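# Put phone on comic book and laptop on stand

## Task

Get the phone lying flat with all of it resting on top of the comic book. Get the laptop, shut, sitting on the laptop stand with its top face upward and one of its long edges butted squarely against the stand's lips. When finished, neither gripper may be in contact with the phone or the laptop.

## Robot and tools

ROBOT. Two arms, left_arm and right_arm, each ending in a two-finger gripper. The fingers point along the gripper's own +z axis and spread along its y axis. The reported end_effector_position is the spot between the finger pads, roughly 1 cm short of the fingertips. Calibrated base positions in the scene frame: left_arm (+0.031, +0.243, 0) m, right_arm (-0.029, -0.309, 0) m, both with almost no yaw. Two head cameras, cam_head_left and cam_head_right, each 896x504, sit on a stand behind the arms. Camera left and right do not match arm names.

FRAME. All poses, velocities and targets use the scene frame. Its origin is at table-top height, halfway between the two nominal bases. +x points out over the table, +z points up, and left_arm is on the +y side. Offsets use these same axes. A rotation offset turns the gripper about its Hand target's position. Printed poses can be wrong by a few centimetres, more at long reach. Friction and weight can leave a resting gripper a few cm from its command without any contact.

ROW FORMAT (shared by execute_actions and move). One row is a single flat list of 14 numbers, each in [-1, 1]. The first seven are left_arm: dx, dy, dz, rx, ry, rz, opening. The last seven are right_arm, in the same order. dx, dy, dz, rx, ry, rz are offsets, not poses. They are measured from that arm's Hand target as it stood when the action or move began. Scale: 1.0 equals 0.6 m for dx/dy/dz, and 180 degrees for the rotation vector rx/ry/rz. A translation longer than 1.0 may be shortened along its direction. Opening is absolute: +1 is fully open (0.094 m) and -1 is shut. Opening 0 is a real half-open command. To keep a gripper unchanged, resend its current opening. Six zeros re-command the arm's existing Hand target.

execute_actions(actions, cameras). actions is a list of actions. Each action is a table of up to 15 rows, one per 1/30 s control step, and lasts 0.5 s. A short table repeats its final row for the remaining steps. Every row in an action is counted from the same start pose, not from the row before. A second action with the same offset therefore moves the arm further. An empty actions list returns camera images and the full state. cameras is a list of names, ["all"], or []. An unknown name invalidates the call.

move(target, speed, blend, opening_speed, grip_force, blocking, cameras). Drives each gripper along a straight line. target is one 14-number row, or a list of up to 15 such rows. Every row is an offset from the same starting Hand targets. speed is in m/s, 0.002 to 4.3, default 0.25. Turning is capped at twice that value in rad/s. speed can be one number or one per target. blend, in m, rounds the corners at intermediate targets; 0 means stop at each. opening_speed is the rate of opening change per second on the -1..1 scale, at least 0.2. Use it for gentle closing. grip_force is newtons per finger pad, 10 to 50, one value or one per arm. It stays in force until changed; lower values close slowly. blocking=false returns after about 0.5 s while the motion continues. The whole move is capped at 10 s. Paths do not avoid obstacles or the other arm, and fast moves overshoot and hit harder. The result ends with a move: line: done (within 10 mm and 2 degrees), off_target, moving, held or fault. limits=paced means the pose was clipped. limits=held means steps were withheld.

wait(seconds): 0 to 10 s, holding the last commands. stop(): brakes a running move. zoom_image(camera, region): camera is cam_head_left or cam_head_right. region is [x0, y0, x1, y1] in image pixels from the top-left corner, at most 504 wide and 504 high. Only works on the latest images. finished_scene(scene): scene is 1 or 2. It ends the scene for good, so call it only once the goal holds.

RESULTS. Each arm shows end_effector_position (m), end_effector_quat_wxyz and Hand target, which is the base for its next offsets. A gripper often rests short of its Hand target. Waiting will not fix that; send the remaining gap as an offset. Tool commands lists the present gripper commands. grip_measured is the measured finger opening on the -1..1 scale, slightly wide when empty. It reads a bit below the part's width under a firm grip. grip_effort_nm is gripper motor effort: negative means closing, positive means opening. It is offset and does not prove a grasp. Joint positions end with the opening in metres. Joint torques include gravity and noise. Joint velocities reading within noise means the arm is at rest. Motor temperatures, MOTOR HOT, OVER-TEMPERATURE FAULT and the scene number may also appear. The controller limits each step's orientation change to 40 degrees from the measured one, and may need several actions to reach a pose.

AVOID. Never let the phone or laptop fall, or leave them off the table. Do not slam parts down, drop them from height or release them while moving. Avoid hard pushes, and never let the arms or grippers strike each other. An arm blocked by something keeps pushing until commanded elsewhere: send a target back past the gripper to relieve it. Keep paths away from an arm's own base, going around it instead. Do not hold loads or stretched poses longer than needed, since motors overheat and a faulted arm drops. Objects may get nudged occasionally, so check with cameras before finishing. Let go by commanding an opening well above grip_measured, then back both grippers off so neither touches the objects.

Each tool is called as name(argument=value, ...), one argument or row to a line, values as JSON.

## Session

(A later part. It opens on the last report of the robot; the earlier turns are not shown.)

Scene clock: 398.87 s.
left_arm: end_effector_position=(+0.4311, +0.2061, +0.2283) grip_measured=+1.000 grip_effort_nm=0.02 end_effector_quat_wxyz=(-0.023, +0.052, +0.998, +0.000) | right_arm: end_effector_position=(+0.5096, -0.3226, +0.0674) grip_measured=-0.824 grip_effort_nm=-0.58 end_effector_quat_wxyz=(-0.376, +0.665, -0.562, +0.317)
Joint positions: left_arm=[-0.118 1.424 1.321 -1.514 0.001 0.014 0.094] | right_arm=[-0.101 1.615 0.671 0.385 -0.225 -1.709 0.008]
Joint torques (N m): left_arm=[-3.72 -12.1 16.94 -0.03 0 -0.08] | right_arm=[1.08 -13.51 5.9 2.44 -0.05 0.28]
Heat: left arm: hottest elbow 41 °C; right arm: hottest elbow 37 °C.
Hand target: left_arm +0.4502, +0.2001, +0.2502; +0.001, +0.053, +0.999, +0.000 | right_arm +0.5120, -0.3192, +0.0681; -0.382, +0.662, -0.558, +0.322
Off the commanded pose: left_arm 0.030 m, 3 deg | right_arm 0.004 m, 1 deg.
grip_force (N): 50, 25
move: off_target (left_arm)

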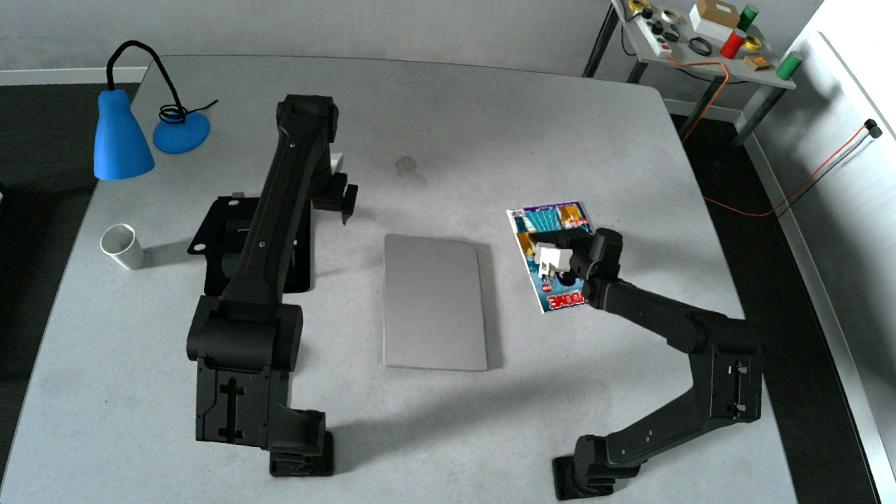

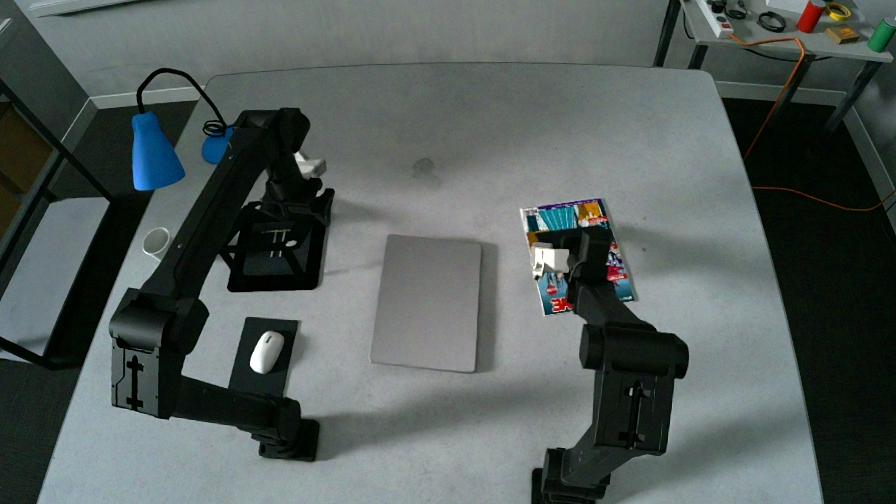

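move(
  target=[0, 0, 0, 0, 0, 0, 1, 0, -0.0133, -0.05, 0, 0, 0, -1],
  speed=0.1,
  cameras=["all"],
)

zoom_image(
  camera="cam_head_left",
  region=[500, 190, 640, 320],
)

zoom_image(
  camera="cam_head_right",
  region=[510, 190, 650, 320],
)

Scene clock: 412.57 s.
left_arm: end_effector_position=(+0.4311, +0.2061, +0.2283) grip_measured=+1.000 grip_effort_nm=0.02 end_effector_quat_wxyz=(-0.023, +0.052, +0.998, +0.000) | right_arm: end_effector_position=(+0.5125, -0.3209, +0.0441) grip_measured=-0.824 grip_effort_nm=-0.58 end_effector_quat_wxyz=(-0.382, +0.666, -0.555, +0.320)
Joint positions: left_arm=[-0.118 1.424 1.321 -1.514 0.001 0.014 0.094] | right_arm=[-0.101 1.694 0.662 0.489 -0.237 -1.714 0.008]
Joint torques (N m): left_arm=[-2.43 -11.93 16.84 -0.18 -0.04 -0.09] | right_arm=[-0.32 -13.22 5.07 2.22 -0.19 0.22]
Motor temperatures (°C): left_arm=[23 28 41 24 27 24 26] | right_arm=[27 35 36 25 24 23 25]
Heat: left arm: hottest elbow 41 °C; right arm: hottest elbow 36 °C.
Hand target: left_arm +0.4502, +0.2001, +0.2502; +0.001, +0.053, +0.999, +0.000 | right_arm +0.5120, -0.3272, +0.0382; -0.382, +0.662, -0.558, +0.322
Off the commanded pose: left_arm 0.030 m, 3 deg | right_arm 0.009 m, 1 deg.
grip_force (N): 50, 25
move: off_target (left_arm)

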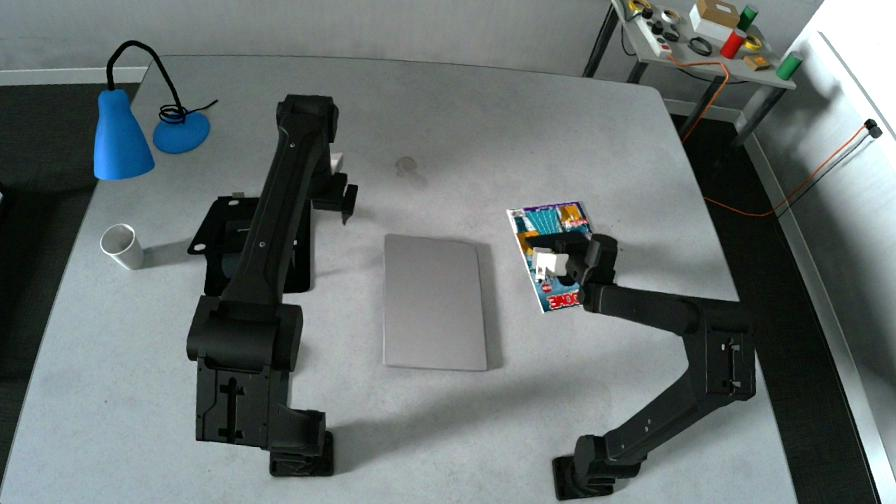

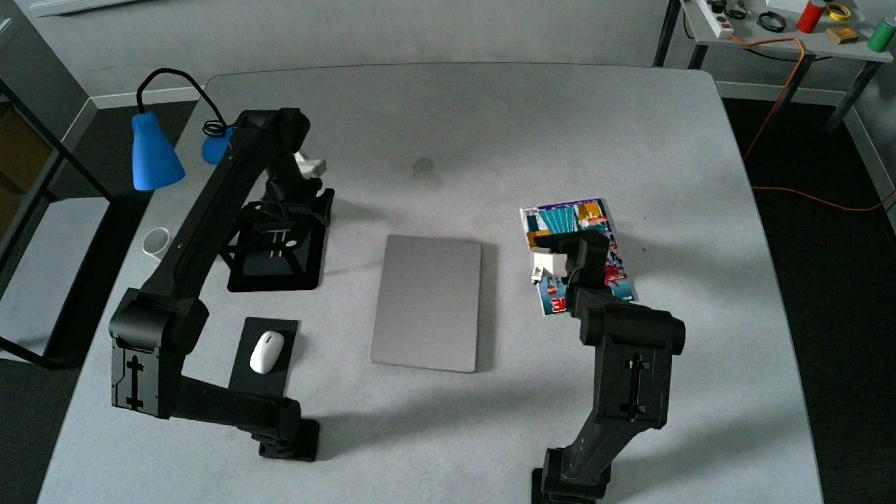

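Scaled by 3.600.

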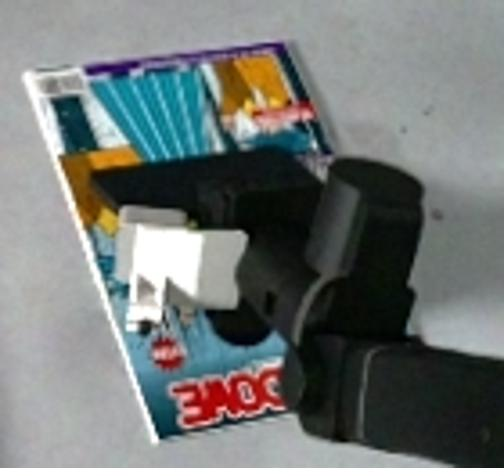

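Scaled by 3.600.

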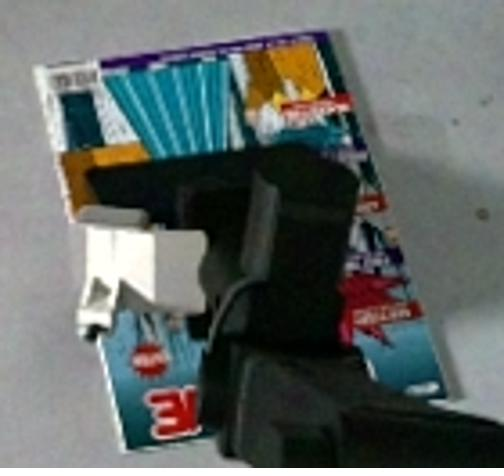

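move(
  target=[0, 0, 0, 0, 0, 0, 1, 0, -0.005, -0.025, 0, 0, 0, -1],
  speed=0.06,
  cameras=["all"],
)

zoom_image(
  camera="cam_head_left",
  region=[510, 210, 620, 300],
)

zoom_image(
  camera="cam_head_right",
  region=[520, 210, 630, 300],
)

Scene clock: 419.27 s.
left_arm: end_effector_position=(+0.4311, +0.2061, +0.2283) grip_measured=+1.000 grip_effort_nm=0.02 end_effector_quat_wxyz=(-0.023, +0.052, +0.998, +0.000) | right_arm: end_effector_position=(+0.5168, -0.3231, +0.0402) grip_measured=-0.824 grip_effort_nm=-0.58 end_effector_quat_wxyz=(-0.389, +0.663, -0.547, +0.331)
Joint positions: left_arm=[-0.118 1.424 1.321 -1.514 0.001 0.014 0.094] | right_arm=[-0.107 1.726 0.662 0.549 -0.244 -1.721 0.008]
Joint torques (N m): left_arm=[-1.73 -12.16 16.9 -0.1 -0.03 -0.02] | right_arm=[-0.44 -12.34 4.7 1.81 -0.18 0.26]
Heat: left arm: hottest elbow 41 °C; right arm: hottest shoulder 35 °C.
Hand target: left_arm +0.4502, +0.2001, +0.2502; +0.001, +0.053, +0.999, +0.000 | right_arm +0.5119, -0.3301, +0.0231; -0.382, +0.662, -0.558, +0.322
Off the commanded pose: left_arm 0.030 m, 3 deg | right_arm 0.019 m, 2 deg.
grip_force (N): 50, 25
move: off_target (left_arm, right_arm)

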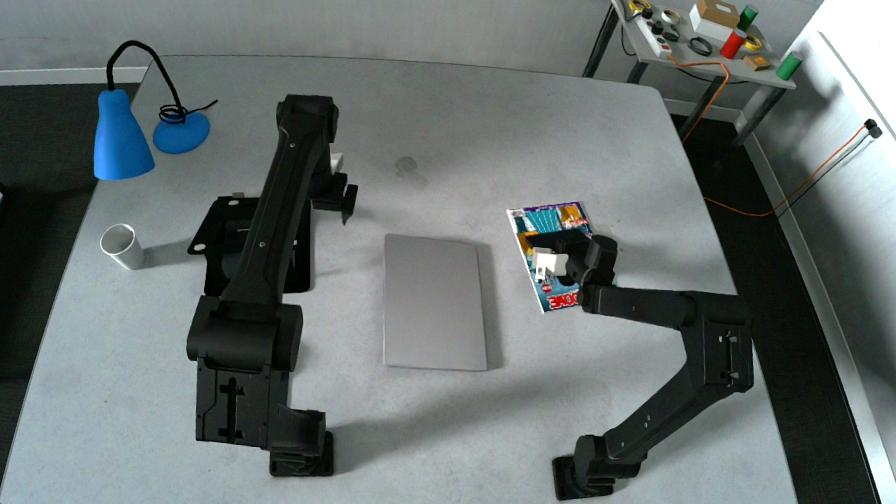

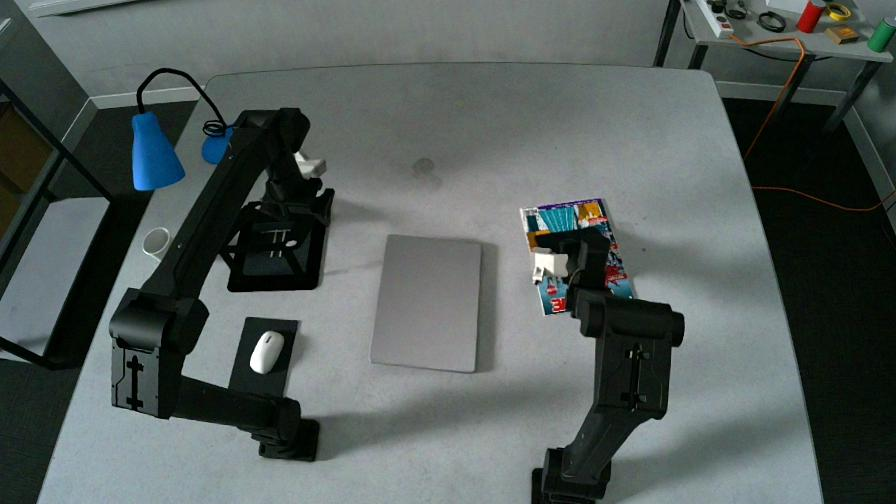

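Scaled by 4.582.

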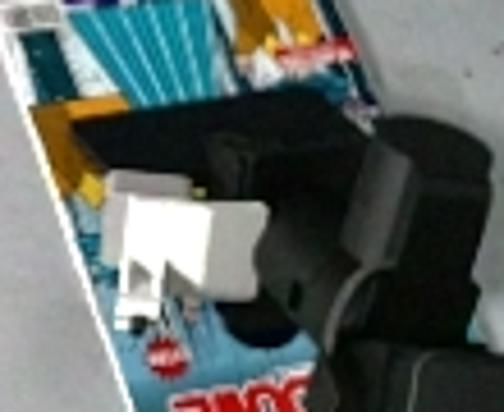

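Scaled by 4.582.

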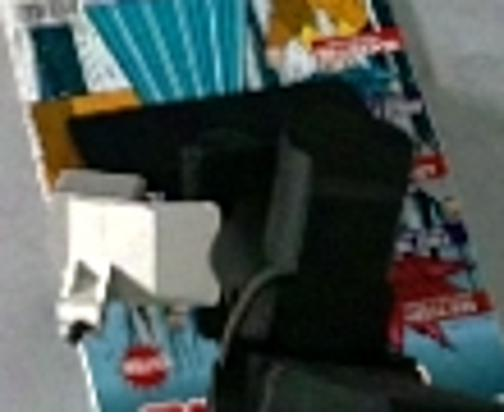

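move(
  target=[
    [0, 0, 0, 0, 0, 0, 1, 0.008, 0.0117, 0.026, 0, 0, 0, -1],
    [0, 0, 0, 0, 0, 0, 1, 0.008, 0.0117, 0.026, 0, 0, 0, 0.1],
  ],
  speed=0.06,
  opening_speed=0.5,
  cameras=["all"],
)

zoom_image(
  camera="cam_head_left",
  region=[510, 210, 620, 300],
)

zoom_image(
  camera="cam_head_right",
  region=[520, 210, 630, 300],
)

Scene clock: 442.27 s.
left_arm: end_effector_position=(+0.4311, +0.2061, +0.2283) grip_measured=+1.000 grip_effort_nm=0.02 end_effector_quat_wxyz=(-0.023, +0.052, +0.998, +0.000) | right_arm: end_effector_position=(+0.5139, -0.3249, +0.0380) grip_measured=+0.097 grip_effort_nm=0.09 end_effector_quat_wxyz=(-0.381, +0.663, -0.557, +0.324)
Joint positions: left_arm=[-0.118 1.424 1.321 -1.514 0.001 0.014 0.094] | right_arm=[-0.107 1.717 0.662 0.516 -0.232 -1.714 0.052]
Joint torques (N m): left_arm=[-2.55 -12.28 16.65 -0.05 -0.07 -0.1] | right_arm=[0.91 -14.68 5.94 1.16 -0.05 0.28]
Heat: left arm: hottest elbow 42 °C; right arm: hottest shoulder 35 °C.
Hand target: left_arm +0.4502, +0.2001, +0.2502; +0.001, +0.053, +0.999, +0.000 | right_arm +0.5168, -0.3230, +0.0386; -0.382, +0.662, -0.558, +0.322
Off the commanded pose: left_arm 0.030 m, 3 deg | right_arm 0.003 m, 0 deg.
grip_force (N): 50, 25
move: off_target (left_arm)

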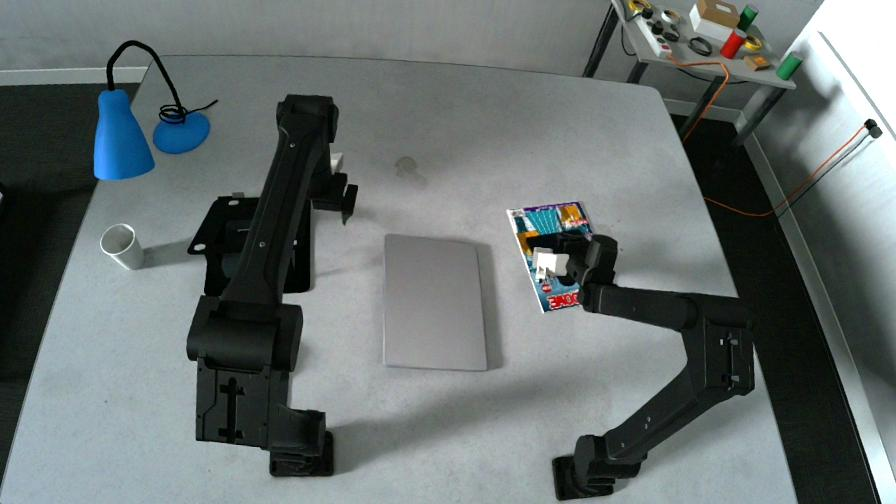

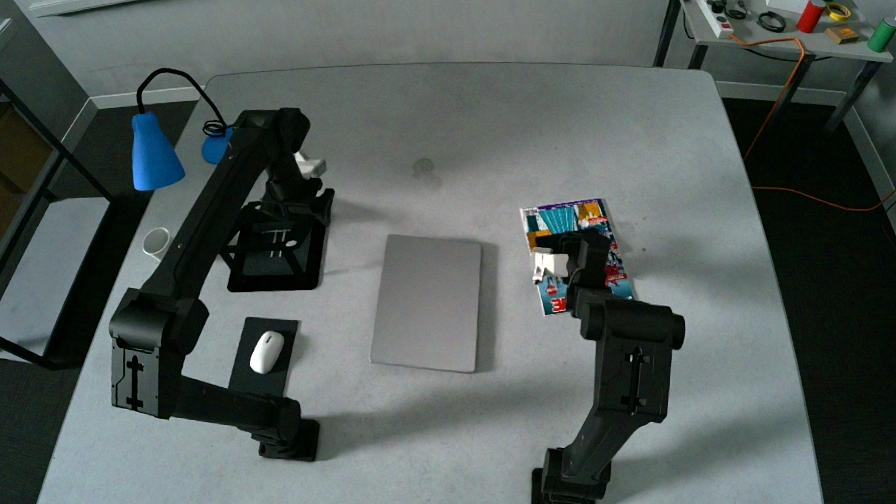

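Scaled by 4.582.

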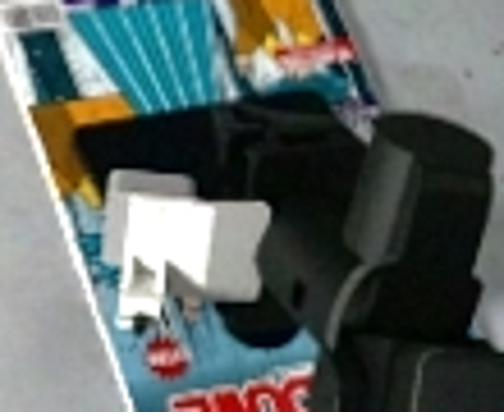

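Scaled by 4.582.

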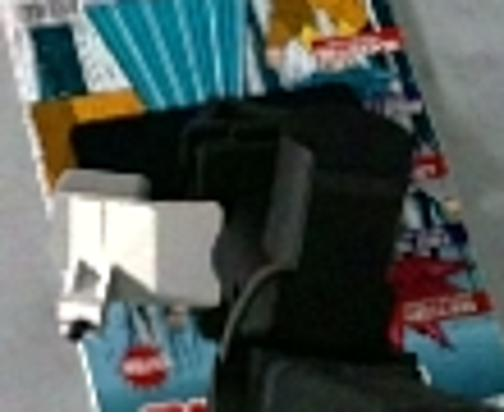

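move(
  target=[
    [0, 0, 0, 0, 0, 0, 1, -0.0657, -0.0113, 0.006, 0, 0, 0, 0.1],
    [0, 0, 0, 0, 0, 0, 1, -0.2, -0.034, 0.15, 0, 0, 0, 0.1],
  ],
  speed=[0.06, 0.2],
  blend=[0.01, 0],
  cameras=["all"],
)

zoom_image(
  camera="cam_head_left",
  region=[490, 190, 640, 320],
)

zoom_image(
  camera="cam_head_right",
  region=[500, 190, 650, 320],
)

Scene clock: 451.23 s.
left_arm: end_effector_position=(+0.4311, +0.2061, +0.2283) grip_measured=+1.000 grip_effort_nm=0.02 end_effector_quat_wxyz=(-0.023, +0.052, +0.998, +0.000) | right_arm: end_effector_position=(+0.4026, -0.3393, +0.1319) grip_measured=+0.099 grip_effort_nm=0.07 end_effector_quat_wxyz=(-0.387, +0.662, -0.555, +0.323)
Joint positions: left_arm=[-0.118 1.424 1.321 -1.514 0.001 0.014 0.094] | right_arm=[-0.202 1.167 0.455 0.166 -0.324 -1.759 0.052]
Joint torques (N m): left_arm=[-2.08 -11.99 16.91 -0.28 -0.02 -0.05] | right_arm=[-0.32 -9 6.72 1.03 -0.19 0.09]
Heat: left arm: hottest elbow 42 °C; right arm: hottest shoulder 35 °C.
Hand target: left_arm +0.4502, +0.2001, +0.2502; +0.001, +0.053, +0.999, +0.000 | right_arm +0.3968, -0.3435, +0.1288; -0.382, +0.662, -0.558, +0.322
Off the commanded pose: left_arm 0.030 m, 3 deg | right_arm 0.008 m, 1 deg.
grip_force (N): 50, 25
move: off_target (left_arm)

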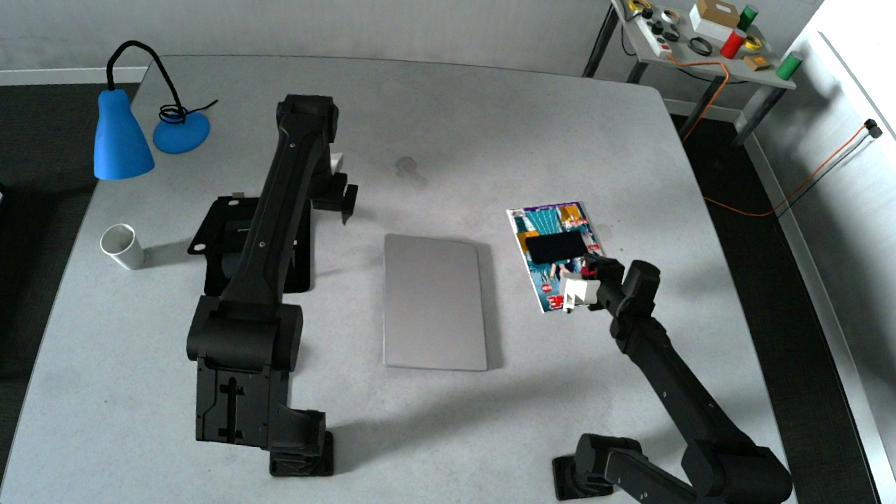

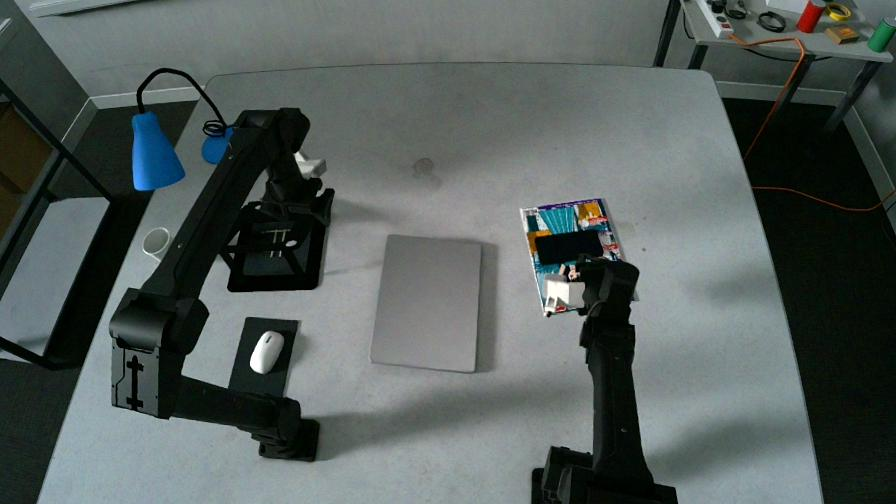

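Scaled by 3.360.

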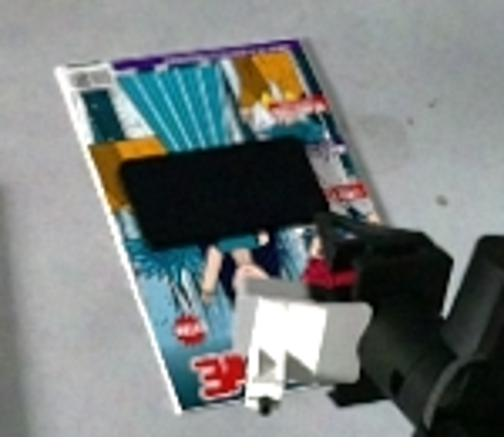

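Scaled by 3.360.

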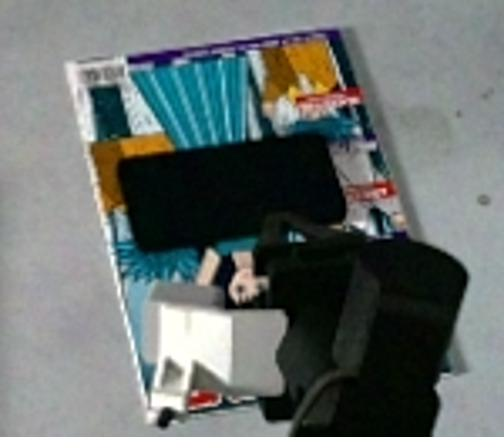

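move(
  target=[-0.25, 0.4665, 0.083, 0, 0, 0.2, 0, -0.2113, 0.1725, -0.048, 0.1224, 0.3357, 0.0388, -0.97],
  speed=0.3,
  grip_force=[50, 50],
  cameras=["all"],
)

zoom_image(
  camera="cam_head_left",
  region=[370, 220, 630, 400],
)

zoom_image(
  camera="cam_head_right",
  region=[360, 220, 620, 400],
)

Scene clock: 755.20 s.
left_arm: end_effector_position=(+0.2921, +0.4679, +0.2795) grip_measured=+0.002 grip_effort_nm=-0.08 end_effector_quat_wxyz=(-0.018, -0.258, +0.966, -0.008) | right_arm: end_effector_position=(+0.2504, -0.2426, +0.0868) grip_measured=-0.969 grip_effort_nm=-0.08 end_effector_quat_wxyz=(-0.176, +0.678, -0.688, -0.190)
Joint positions: left_arm=[0.683 1.267 1.306 -1.651 -0.001 0.191 0.047] | right_arm=[-0.075 1.235 0.687 -1.082 -0.521 -1.643 0.001]
Joint torques (N m): left_arm=[0.56 -9.52 15.98 -0.17 0.02 0.09] | right_arm=[1.44 -7.24 10.82 -0.35 -0.41 0.21]
Heat: left arm: hottest elbow 45 °C; right arm: hottest elbow 35 °C.
Hand target: left_arm +0.3002, +0.4800, +0.3001; +0.001, -0.259, +0.966, +0.000 | right_arm +0.2701, -0.2399, +0.0999; -0.183, +0.683, -0.683, -0.183
Off the commanded pose: left_arm 0.025 m, 2 deg | right_arm 0.024 m, 1 deg.
move: off_target (left_arm, right_arm)

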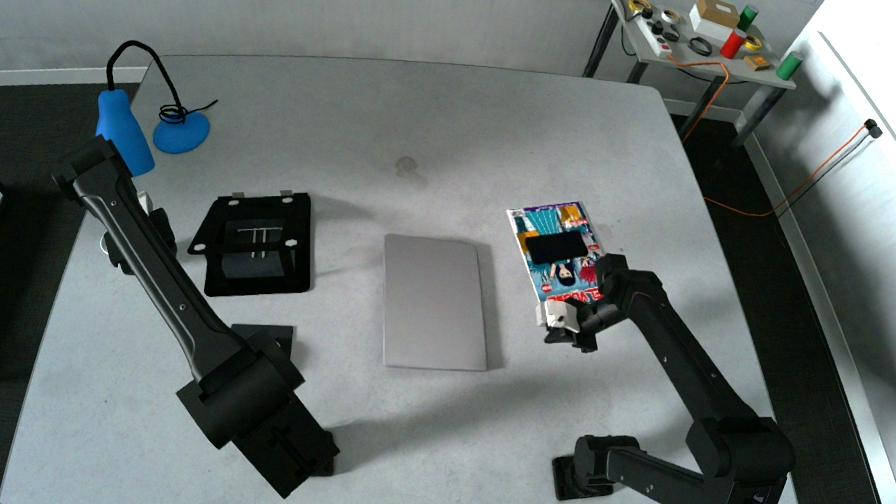

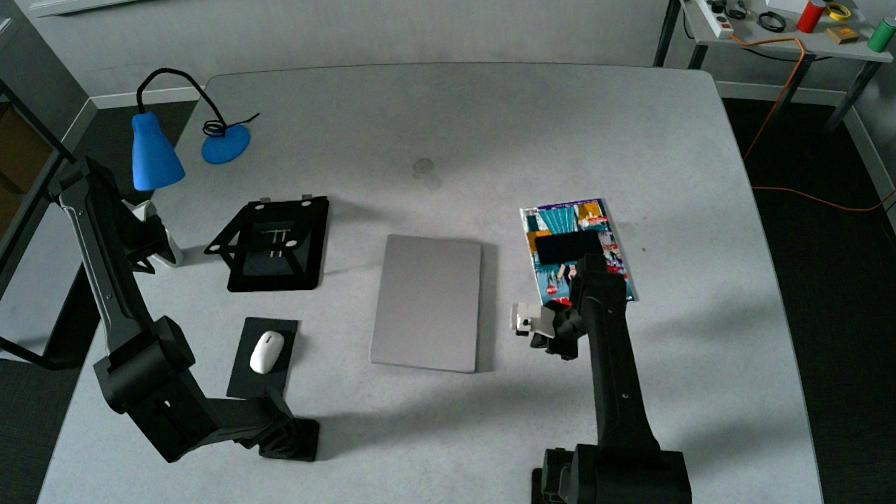

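Scaled by 1.938.

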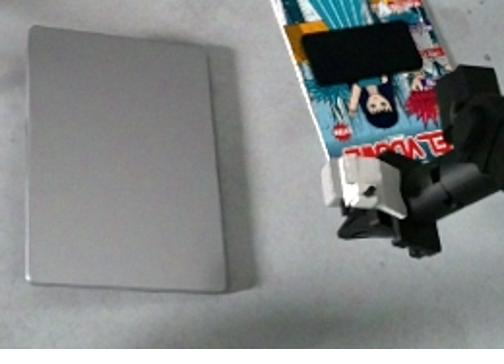

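Scaled by 1.938.

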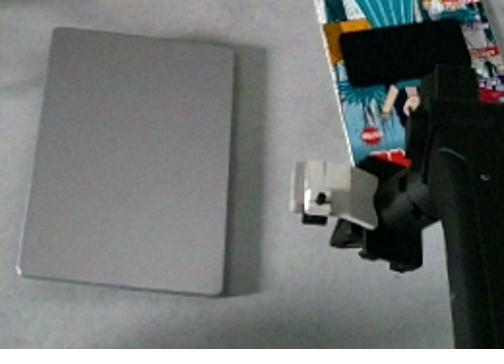

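zoom_image(
  camera="cam_head_left",
  region=[520, 290, 620, 370],
)

zoom_image(
  camera="cam_head_right",
  region=[500, 290, 600, 370],
)

Scaled by 5.040.

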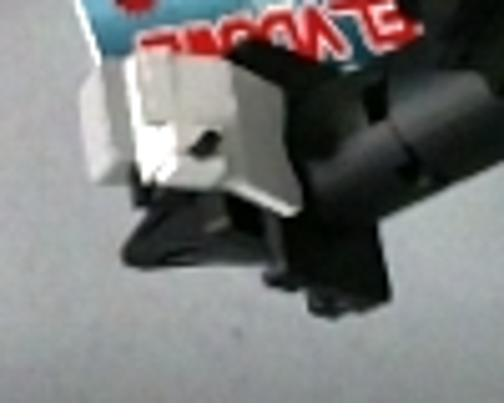

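Scaled by 5.040.

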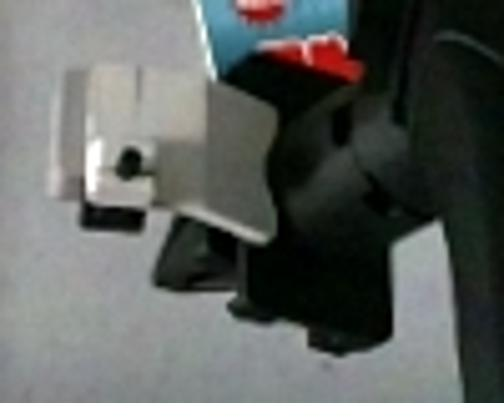

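move(
  target=[0, 0, 0, 0, 0, 0, 0, 0, 0.1465, -0.1115, 0, 0, 0, -0.97],
  speed=0.25,
  cameras=["all"],
)

zoom_image(
  camera="cam_head_left",
  region=[460, 300, 580, 396],
)

zoom_image(
  camera="cam_head_right",
  region=[440, 300, 560, 396],
)

Scene clock: 768.10 s.
left_arm: end_effector_position=(+0.2920, +0.4679, +0.2795) grip_measured=+0.002 grip_effort_nm=-0.08 end_effector_quat_wxyz=(-0.019, -0.257, +0.966, -0.008) | right_arm: end_effector_position=(+0.2751, -0.1547, +0.0417) grip_measured=-0.969 grip_effort_nm=-0.08 end_effector_quat_wxyz=(-0.192, +0.683, -0.682, -0.178)
Joint positions: left_arm=[0.683 1.267 1.306 -1.651 -0.001 0.191 0.047] | right_arm=[0.215 1.358 0.645 -0.709 -0.509 -1.312 0.001]
Joint torques (N m): left_arm=[-0.21 -10.11 16.2 -0.17 0 0.11] | right_arm=[1.32 -8.59 5.76 0.75 -0.26 0.25]
Motor temperatures (°C): left_arm=[23 27 47 24 26 23 26] | right_arm=[26 32 37 25 24 23 25]
Heat: left arm: hottest elbow 47 °C; right arm: hottest elbow 37 °C.
Hand target: left_arm +0.3001, +0.4800, +0.3001; +0.000, -0.258, +0.966, +0.000 | right_arm +0.2701, -0.1521, +0.0331; -0.183, +0.683, -0.683, -0.182
Off the commanded pose: left_arm 0.025 m, 2 deg | right_arm 0.010 m, 1 deg.
move: off_target (left_arm)

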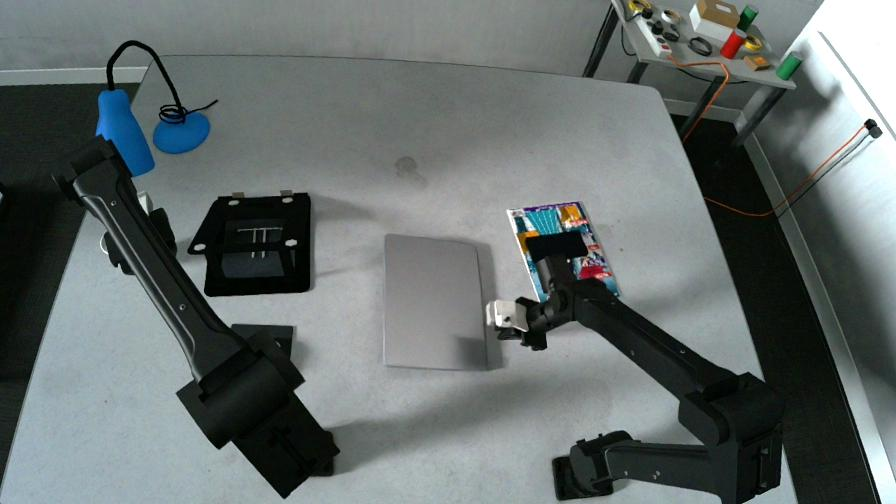

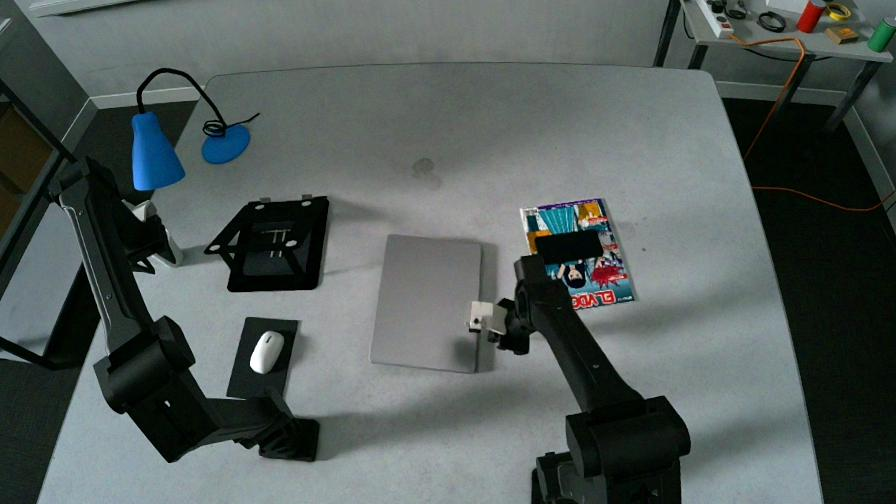

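Scaled by 4.200.

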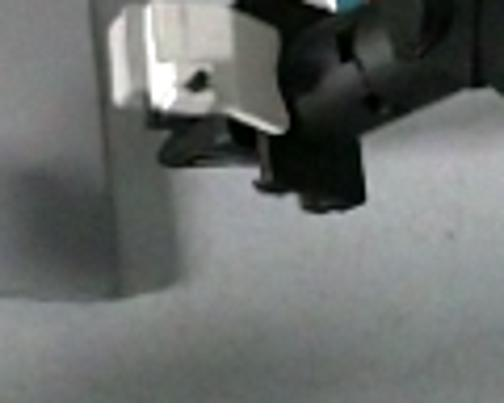

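Scaled by 4.200.

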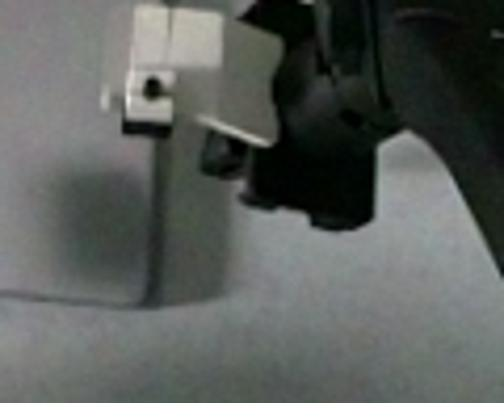

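move(
  target=[
    [0, 0, 0, 0, 0, 0, 0, -0.0585, 0, -0.035, 0, 0, 0, -0.97],
    [0, 0, 0, 0, 0, 0, 0, -0.0585, 0.3, -0.035, 0, 0, 0, -0.97],
  ],
  speed=[0.15, 0.1],
  cameras=["all"],
)

zoom_image(
  camera="cam_head_left",
  region=[360, 210, 560, 410],
)

zoom_image(
  camera="cam_head_right",
  region=[340, 210, 540, 410],
)

Scene clock: 782.40 s.
left_arm: end_effector_position=(+0.2920, +0.4679, +0.2795) grip_measured=+0.002 grip_effort_nm=-0.08 end_effector_quat_wxyz=(-0.019, -0.257, +0.966, -0.008) | right_arm: end_effector_position=(+0.2194, +0.0073, +0.0142) grip_measured=-0.969 grip_effort_nm=-0.06 end_effector_quat_wxyz=(-0.172, +0.681, -0.687, -0.186)
Joint positions: left_arm=[0.683 1.267 1.306 -1.651 -0.001 0.191 0.047] | right_arm=[0.741 1.478 0.661 -0.402 -0.38 -0.748 0.001]
Joint torques (N m): left_arm=[-0.79 -9.47 16.29 -0.27 0.07 0.11] | right_arm=[1.73 -7.65 9.66 1.7 0.11 0.22]
Heat: left arm: hottest elbow 48 °C; right arm: hottest elbow 37 °C.
Hand target: left_arm +0.3001, +0.4800, +0.3001; +0.000, -0.258, +0.966, +0.000 | right_arm +0.2349, +0.0279, +0.0121; -0.183, +0.683, -0.683, -0.183
Off the commanded pose: left_arm 0.025 m, 2 deg | right_arm 0.026 m, 1 deg.
move: off_target (left_arm, right_arm)

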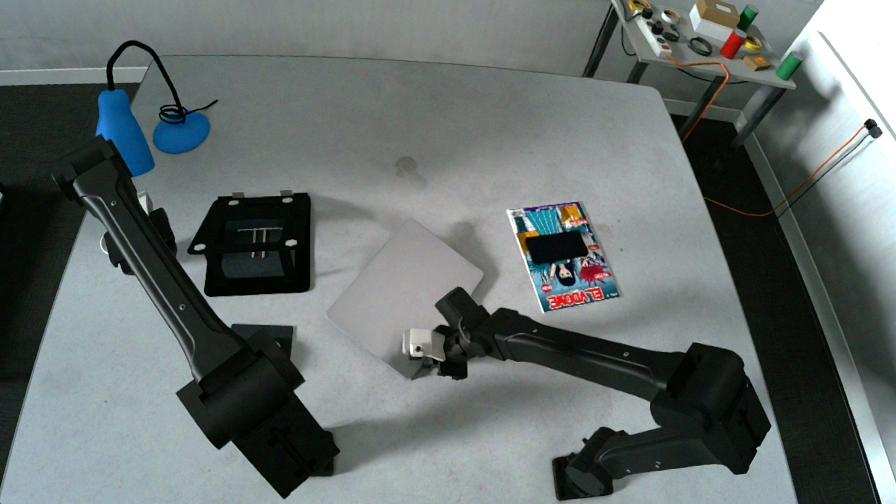

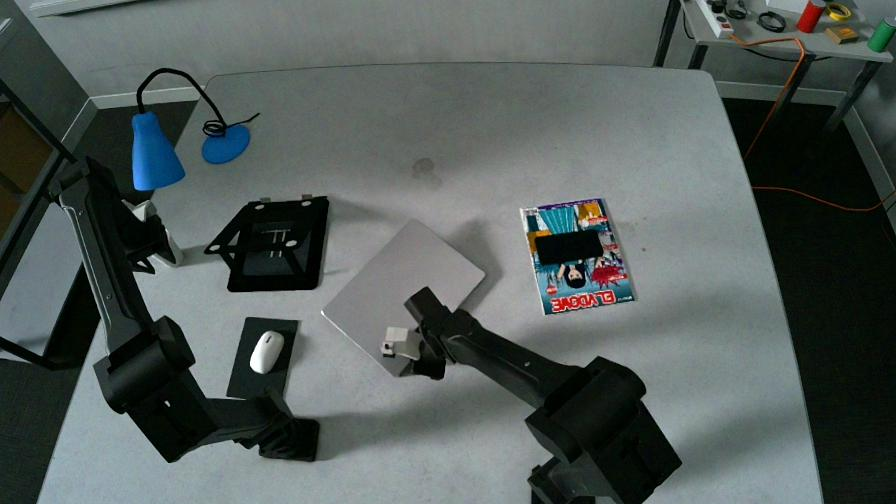

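Scaled by 2.520.

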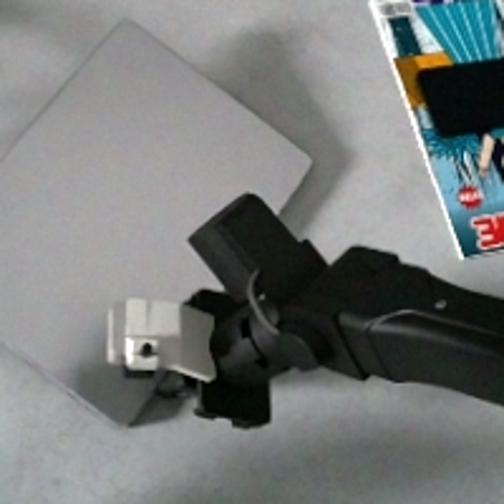

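Scaled by 2.520.

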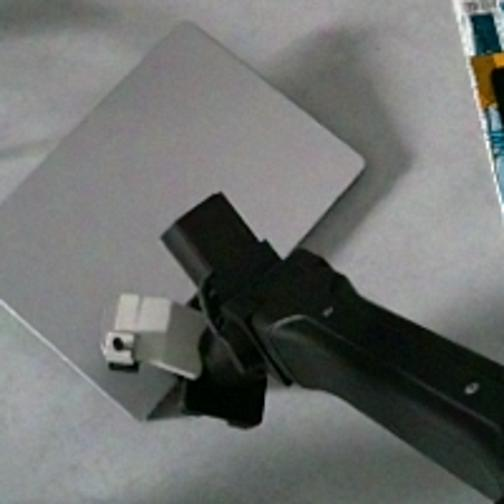

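move(
  target=[0, 0, 0, 0, 0, 0, 0, 0.032, 0.18, 0, 0, 0, 0, -0.97],
  speed=0.1,
  cameras=["all"],
)

zoom_image(
  camera="cam_head_left",
  region=[310, 200, 510, 400],
)

zoom_image(
  camera="cam_head_right",
  region=[310, 200, 510, 400],
)

Scene clock: 806.93 s.
left_arm: end_effector_position=(+0.2920, +0.4679, +0.2795) grip_measured=+0.002 grip_effort_nm=-0.08 end_effector_quat_wxyz=(-0.019, -0.257, +0.966, -0.008) | right_arm: end_effector_position=(+0.2427, +0.1159, +0.0159) grip_measured=-0.969 grip_effort_nm=-0.05 end_effector_quat_wxyz=(-0.176, +0.683, -0.684, -0.184)
Joint positions: left_arm=[0.683 1.267 1.306 -1.651 -0.001 0.191 0.047] | right_arm=[0.889 1.68 0.916 -0.398 -0.323 -0.607 0.001]
Joint torques (N m): left_arm=[-0.56 -9.35 16.39 -0.02 -0.01 0.11] | right_arm=[1.2 -12.1 10.19 1.25 0.1 0.23]
Heat: left arm: hottest elbow 49 °C; right arm: hottest elbow 38 °C.
Hand target: left_arm +0.3001, +0.4800, +0.3001; +0.000, -0.258, +0.966, +0.000 | right_arm +0.2539, +0.1360, +0.0120; -0.183, +0.683, -0.683, -0.183
Off the commanded pose: left_arm 0.025 m, 2 deg | right_arm 0.023 m, 1 deg.
move: off_target (left_arm, right_arm)

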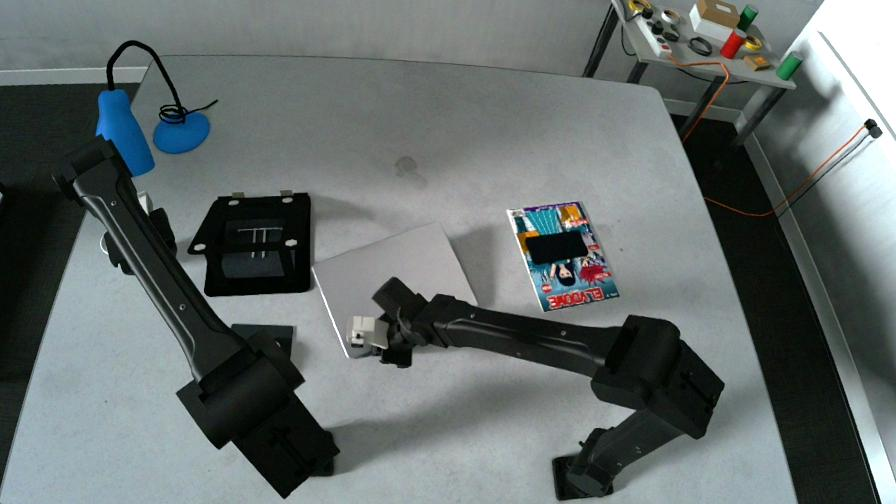

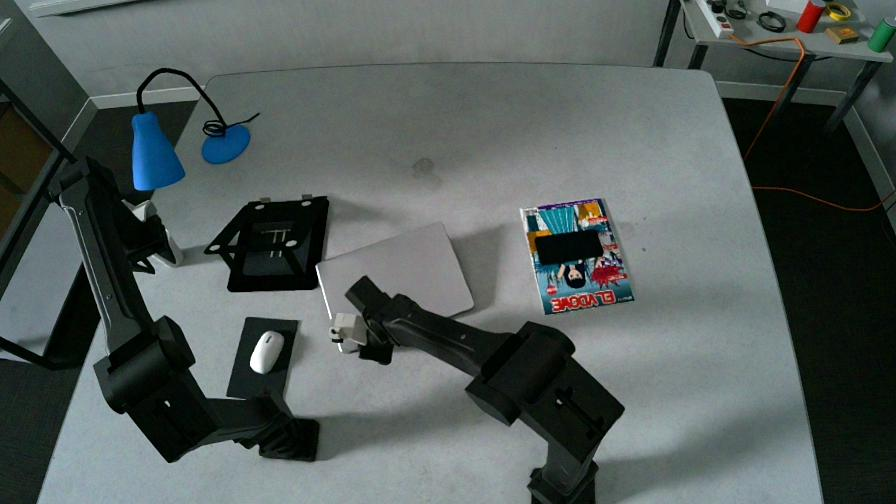

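Scaled by 2.520.

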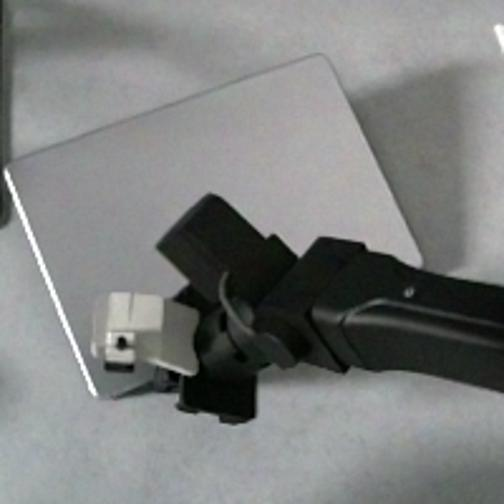

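Scaled by 2.520.

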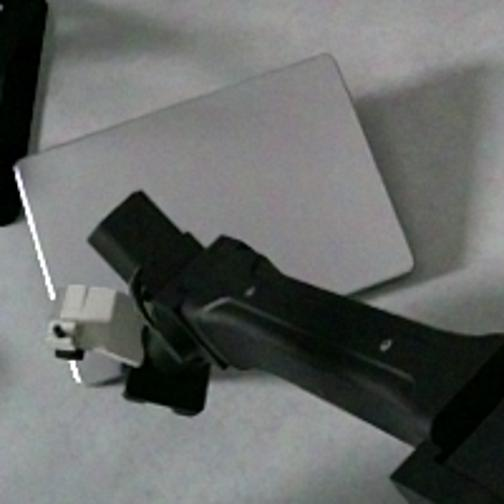

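move(
  target=[0, 0, 0, 0, 0, 0, 0, 0.175, -0.03, 0, 0, 0, 0, -0.97],
  speed=0.1,
  cameras=["all"],
)

zoom_image(
  camera="cam_head_left",
  region=[300, 180, 500, 380],
)

zoom_image(
  camera="cam_head_right",
  region=[300, 180, 500, 380],
)

Scene clock: 820.10 s.
left_arm: end_effector_position=(+0.2920, +0.4679, +0.2795) grip_measured=+0.002 grip_effort_nm=-0.08 end_effector_quat_wxyz=(-0.019, -0.257, +0.966, -0.008) | right_arm: end_effector_position=(+0.3223, +0.1172, +0.0171) grip_measured=-0.970 grip_effort_nm=-0.03 end_effector_quat_wxyz=(-0.173, +0.694, -0.671, -0.196)
Joint positions: left_arm=[0.683 1.267 1.306 -1.651 -0.001 0.191 0.047] | right_arm=[0.754 1.805 1.104 -0.519 -0.404 -0.773 0.001]
Joint torques (N m): left_arm=[-0.03 -9.99 16.2 -0.03 0.02 0.05] | right_arm=[-2.26 -14.74 11.11 0.85 0.45 0.05]
Heat: left arm: hottest elbow 49 °C; right arm: hottest elbow 39 °C.
Hand target: left_arm +0.3001, +0.4800, +0.3001; +0.000, -0.258, +0.966, +0.000 | right_arm +0.3591, +0.1178, +0.0120; -0.183, +0.683, -0.683, -0.182
Off the commanded pose: left_arm 0.025 m, 2 deg | right_arm 0.037 m, 3 deg.
move: off_target (left_arm, right_arm)

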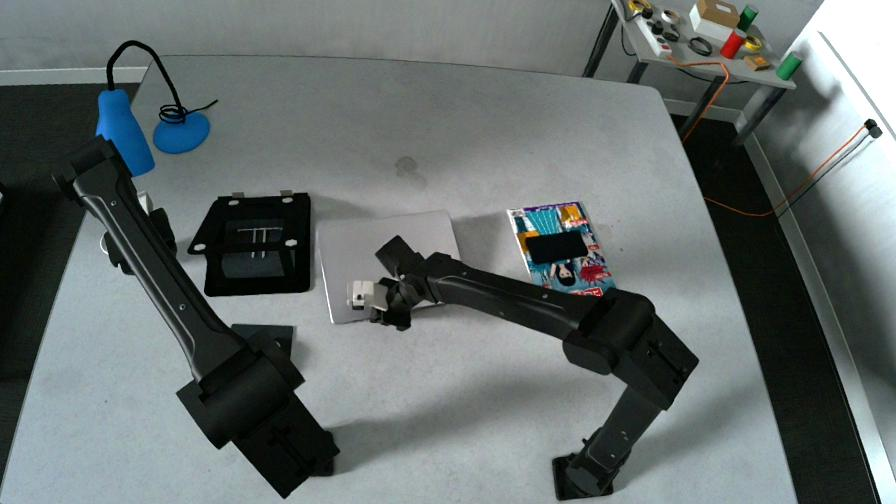

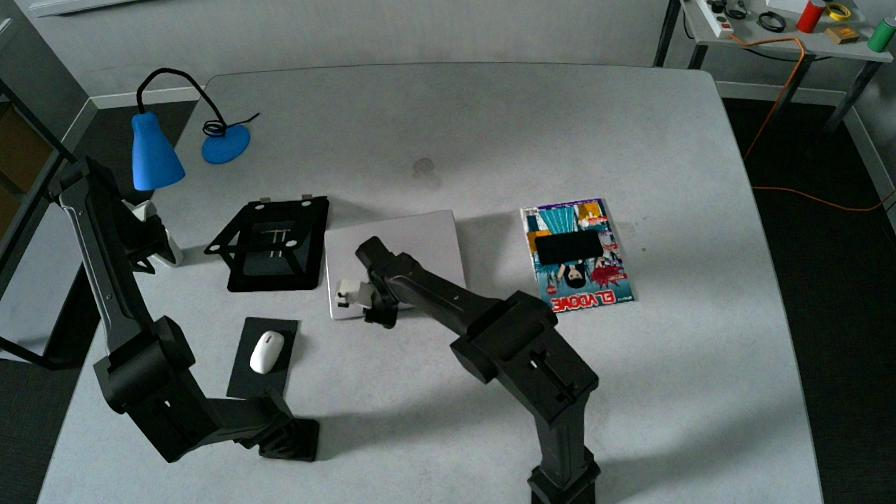

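Scaled by 2.520.

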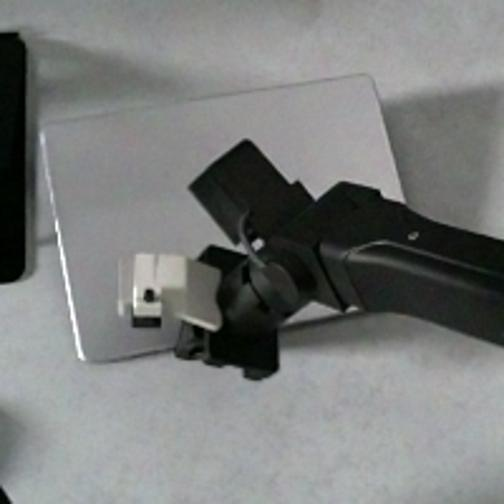

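Scaled by 2.520.

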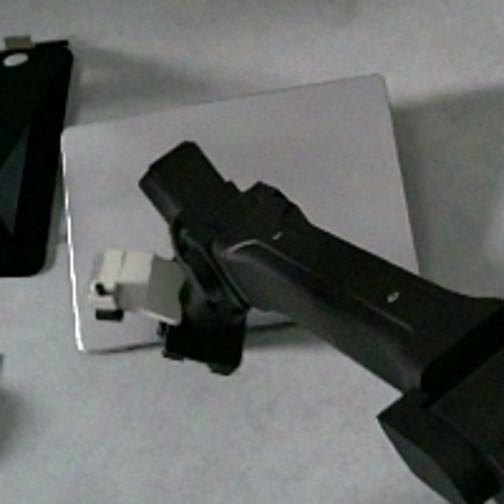

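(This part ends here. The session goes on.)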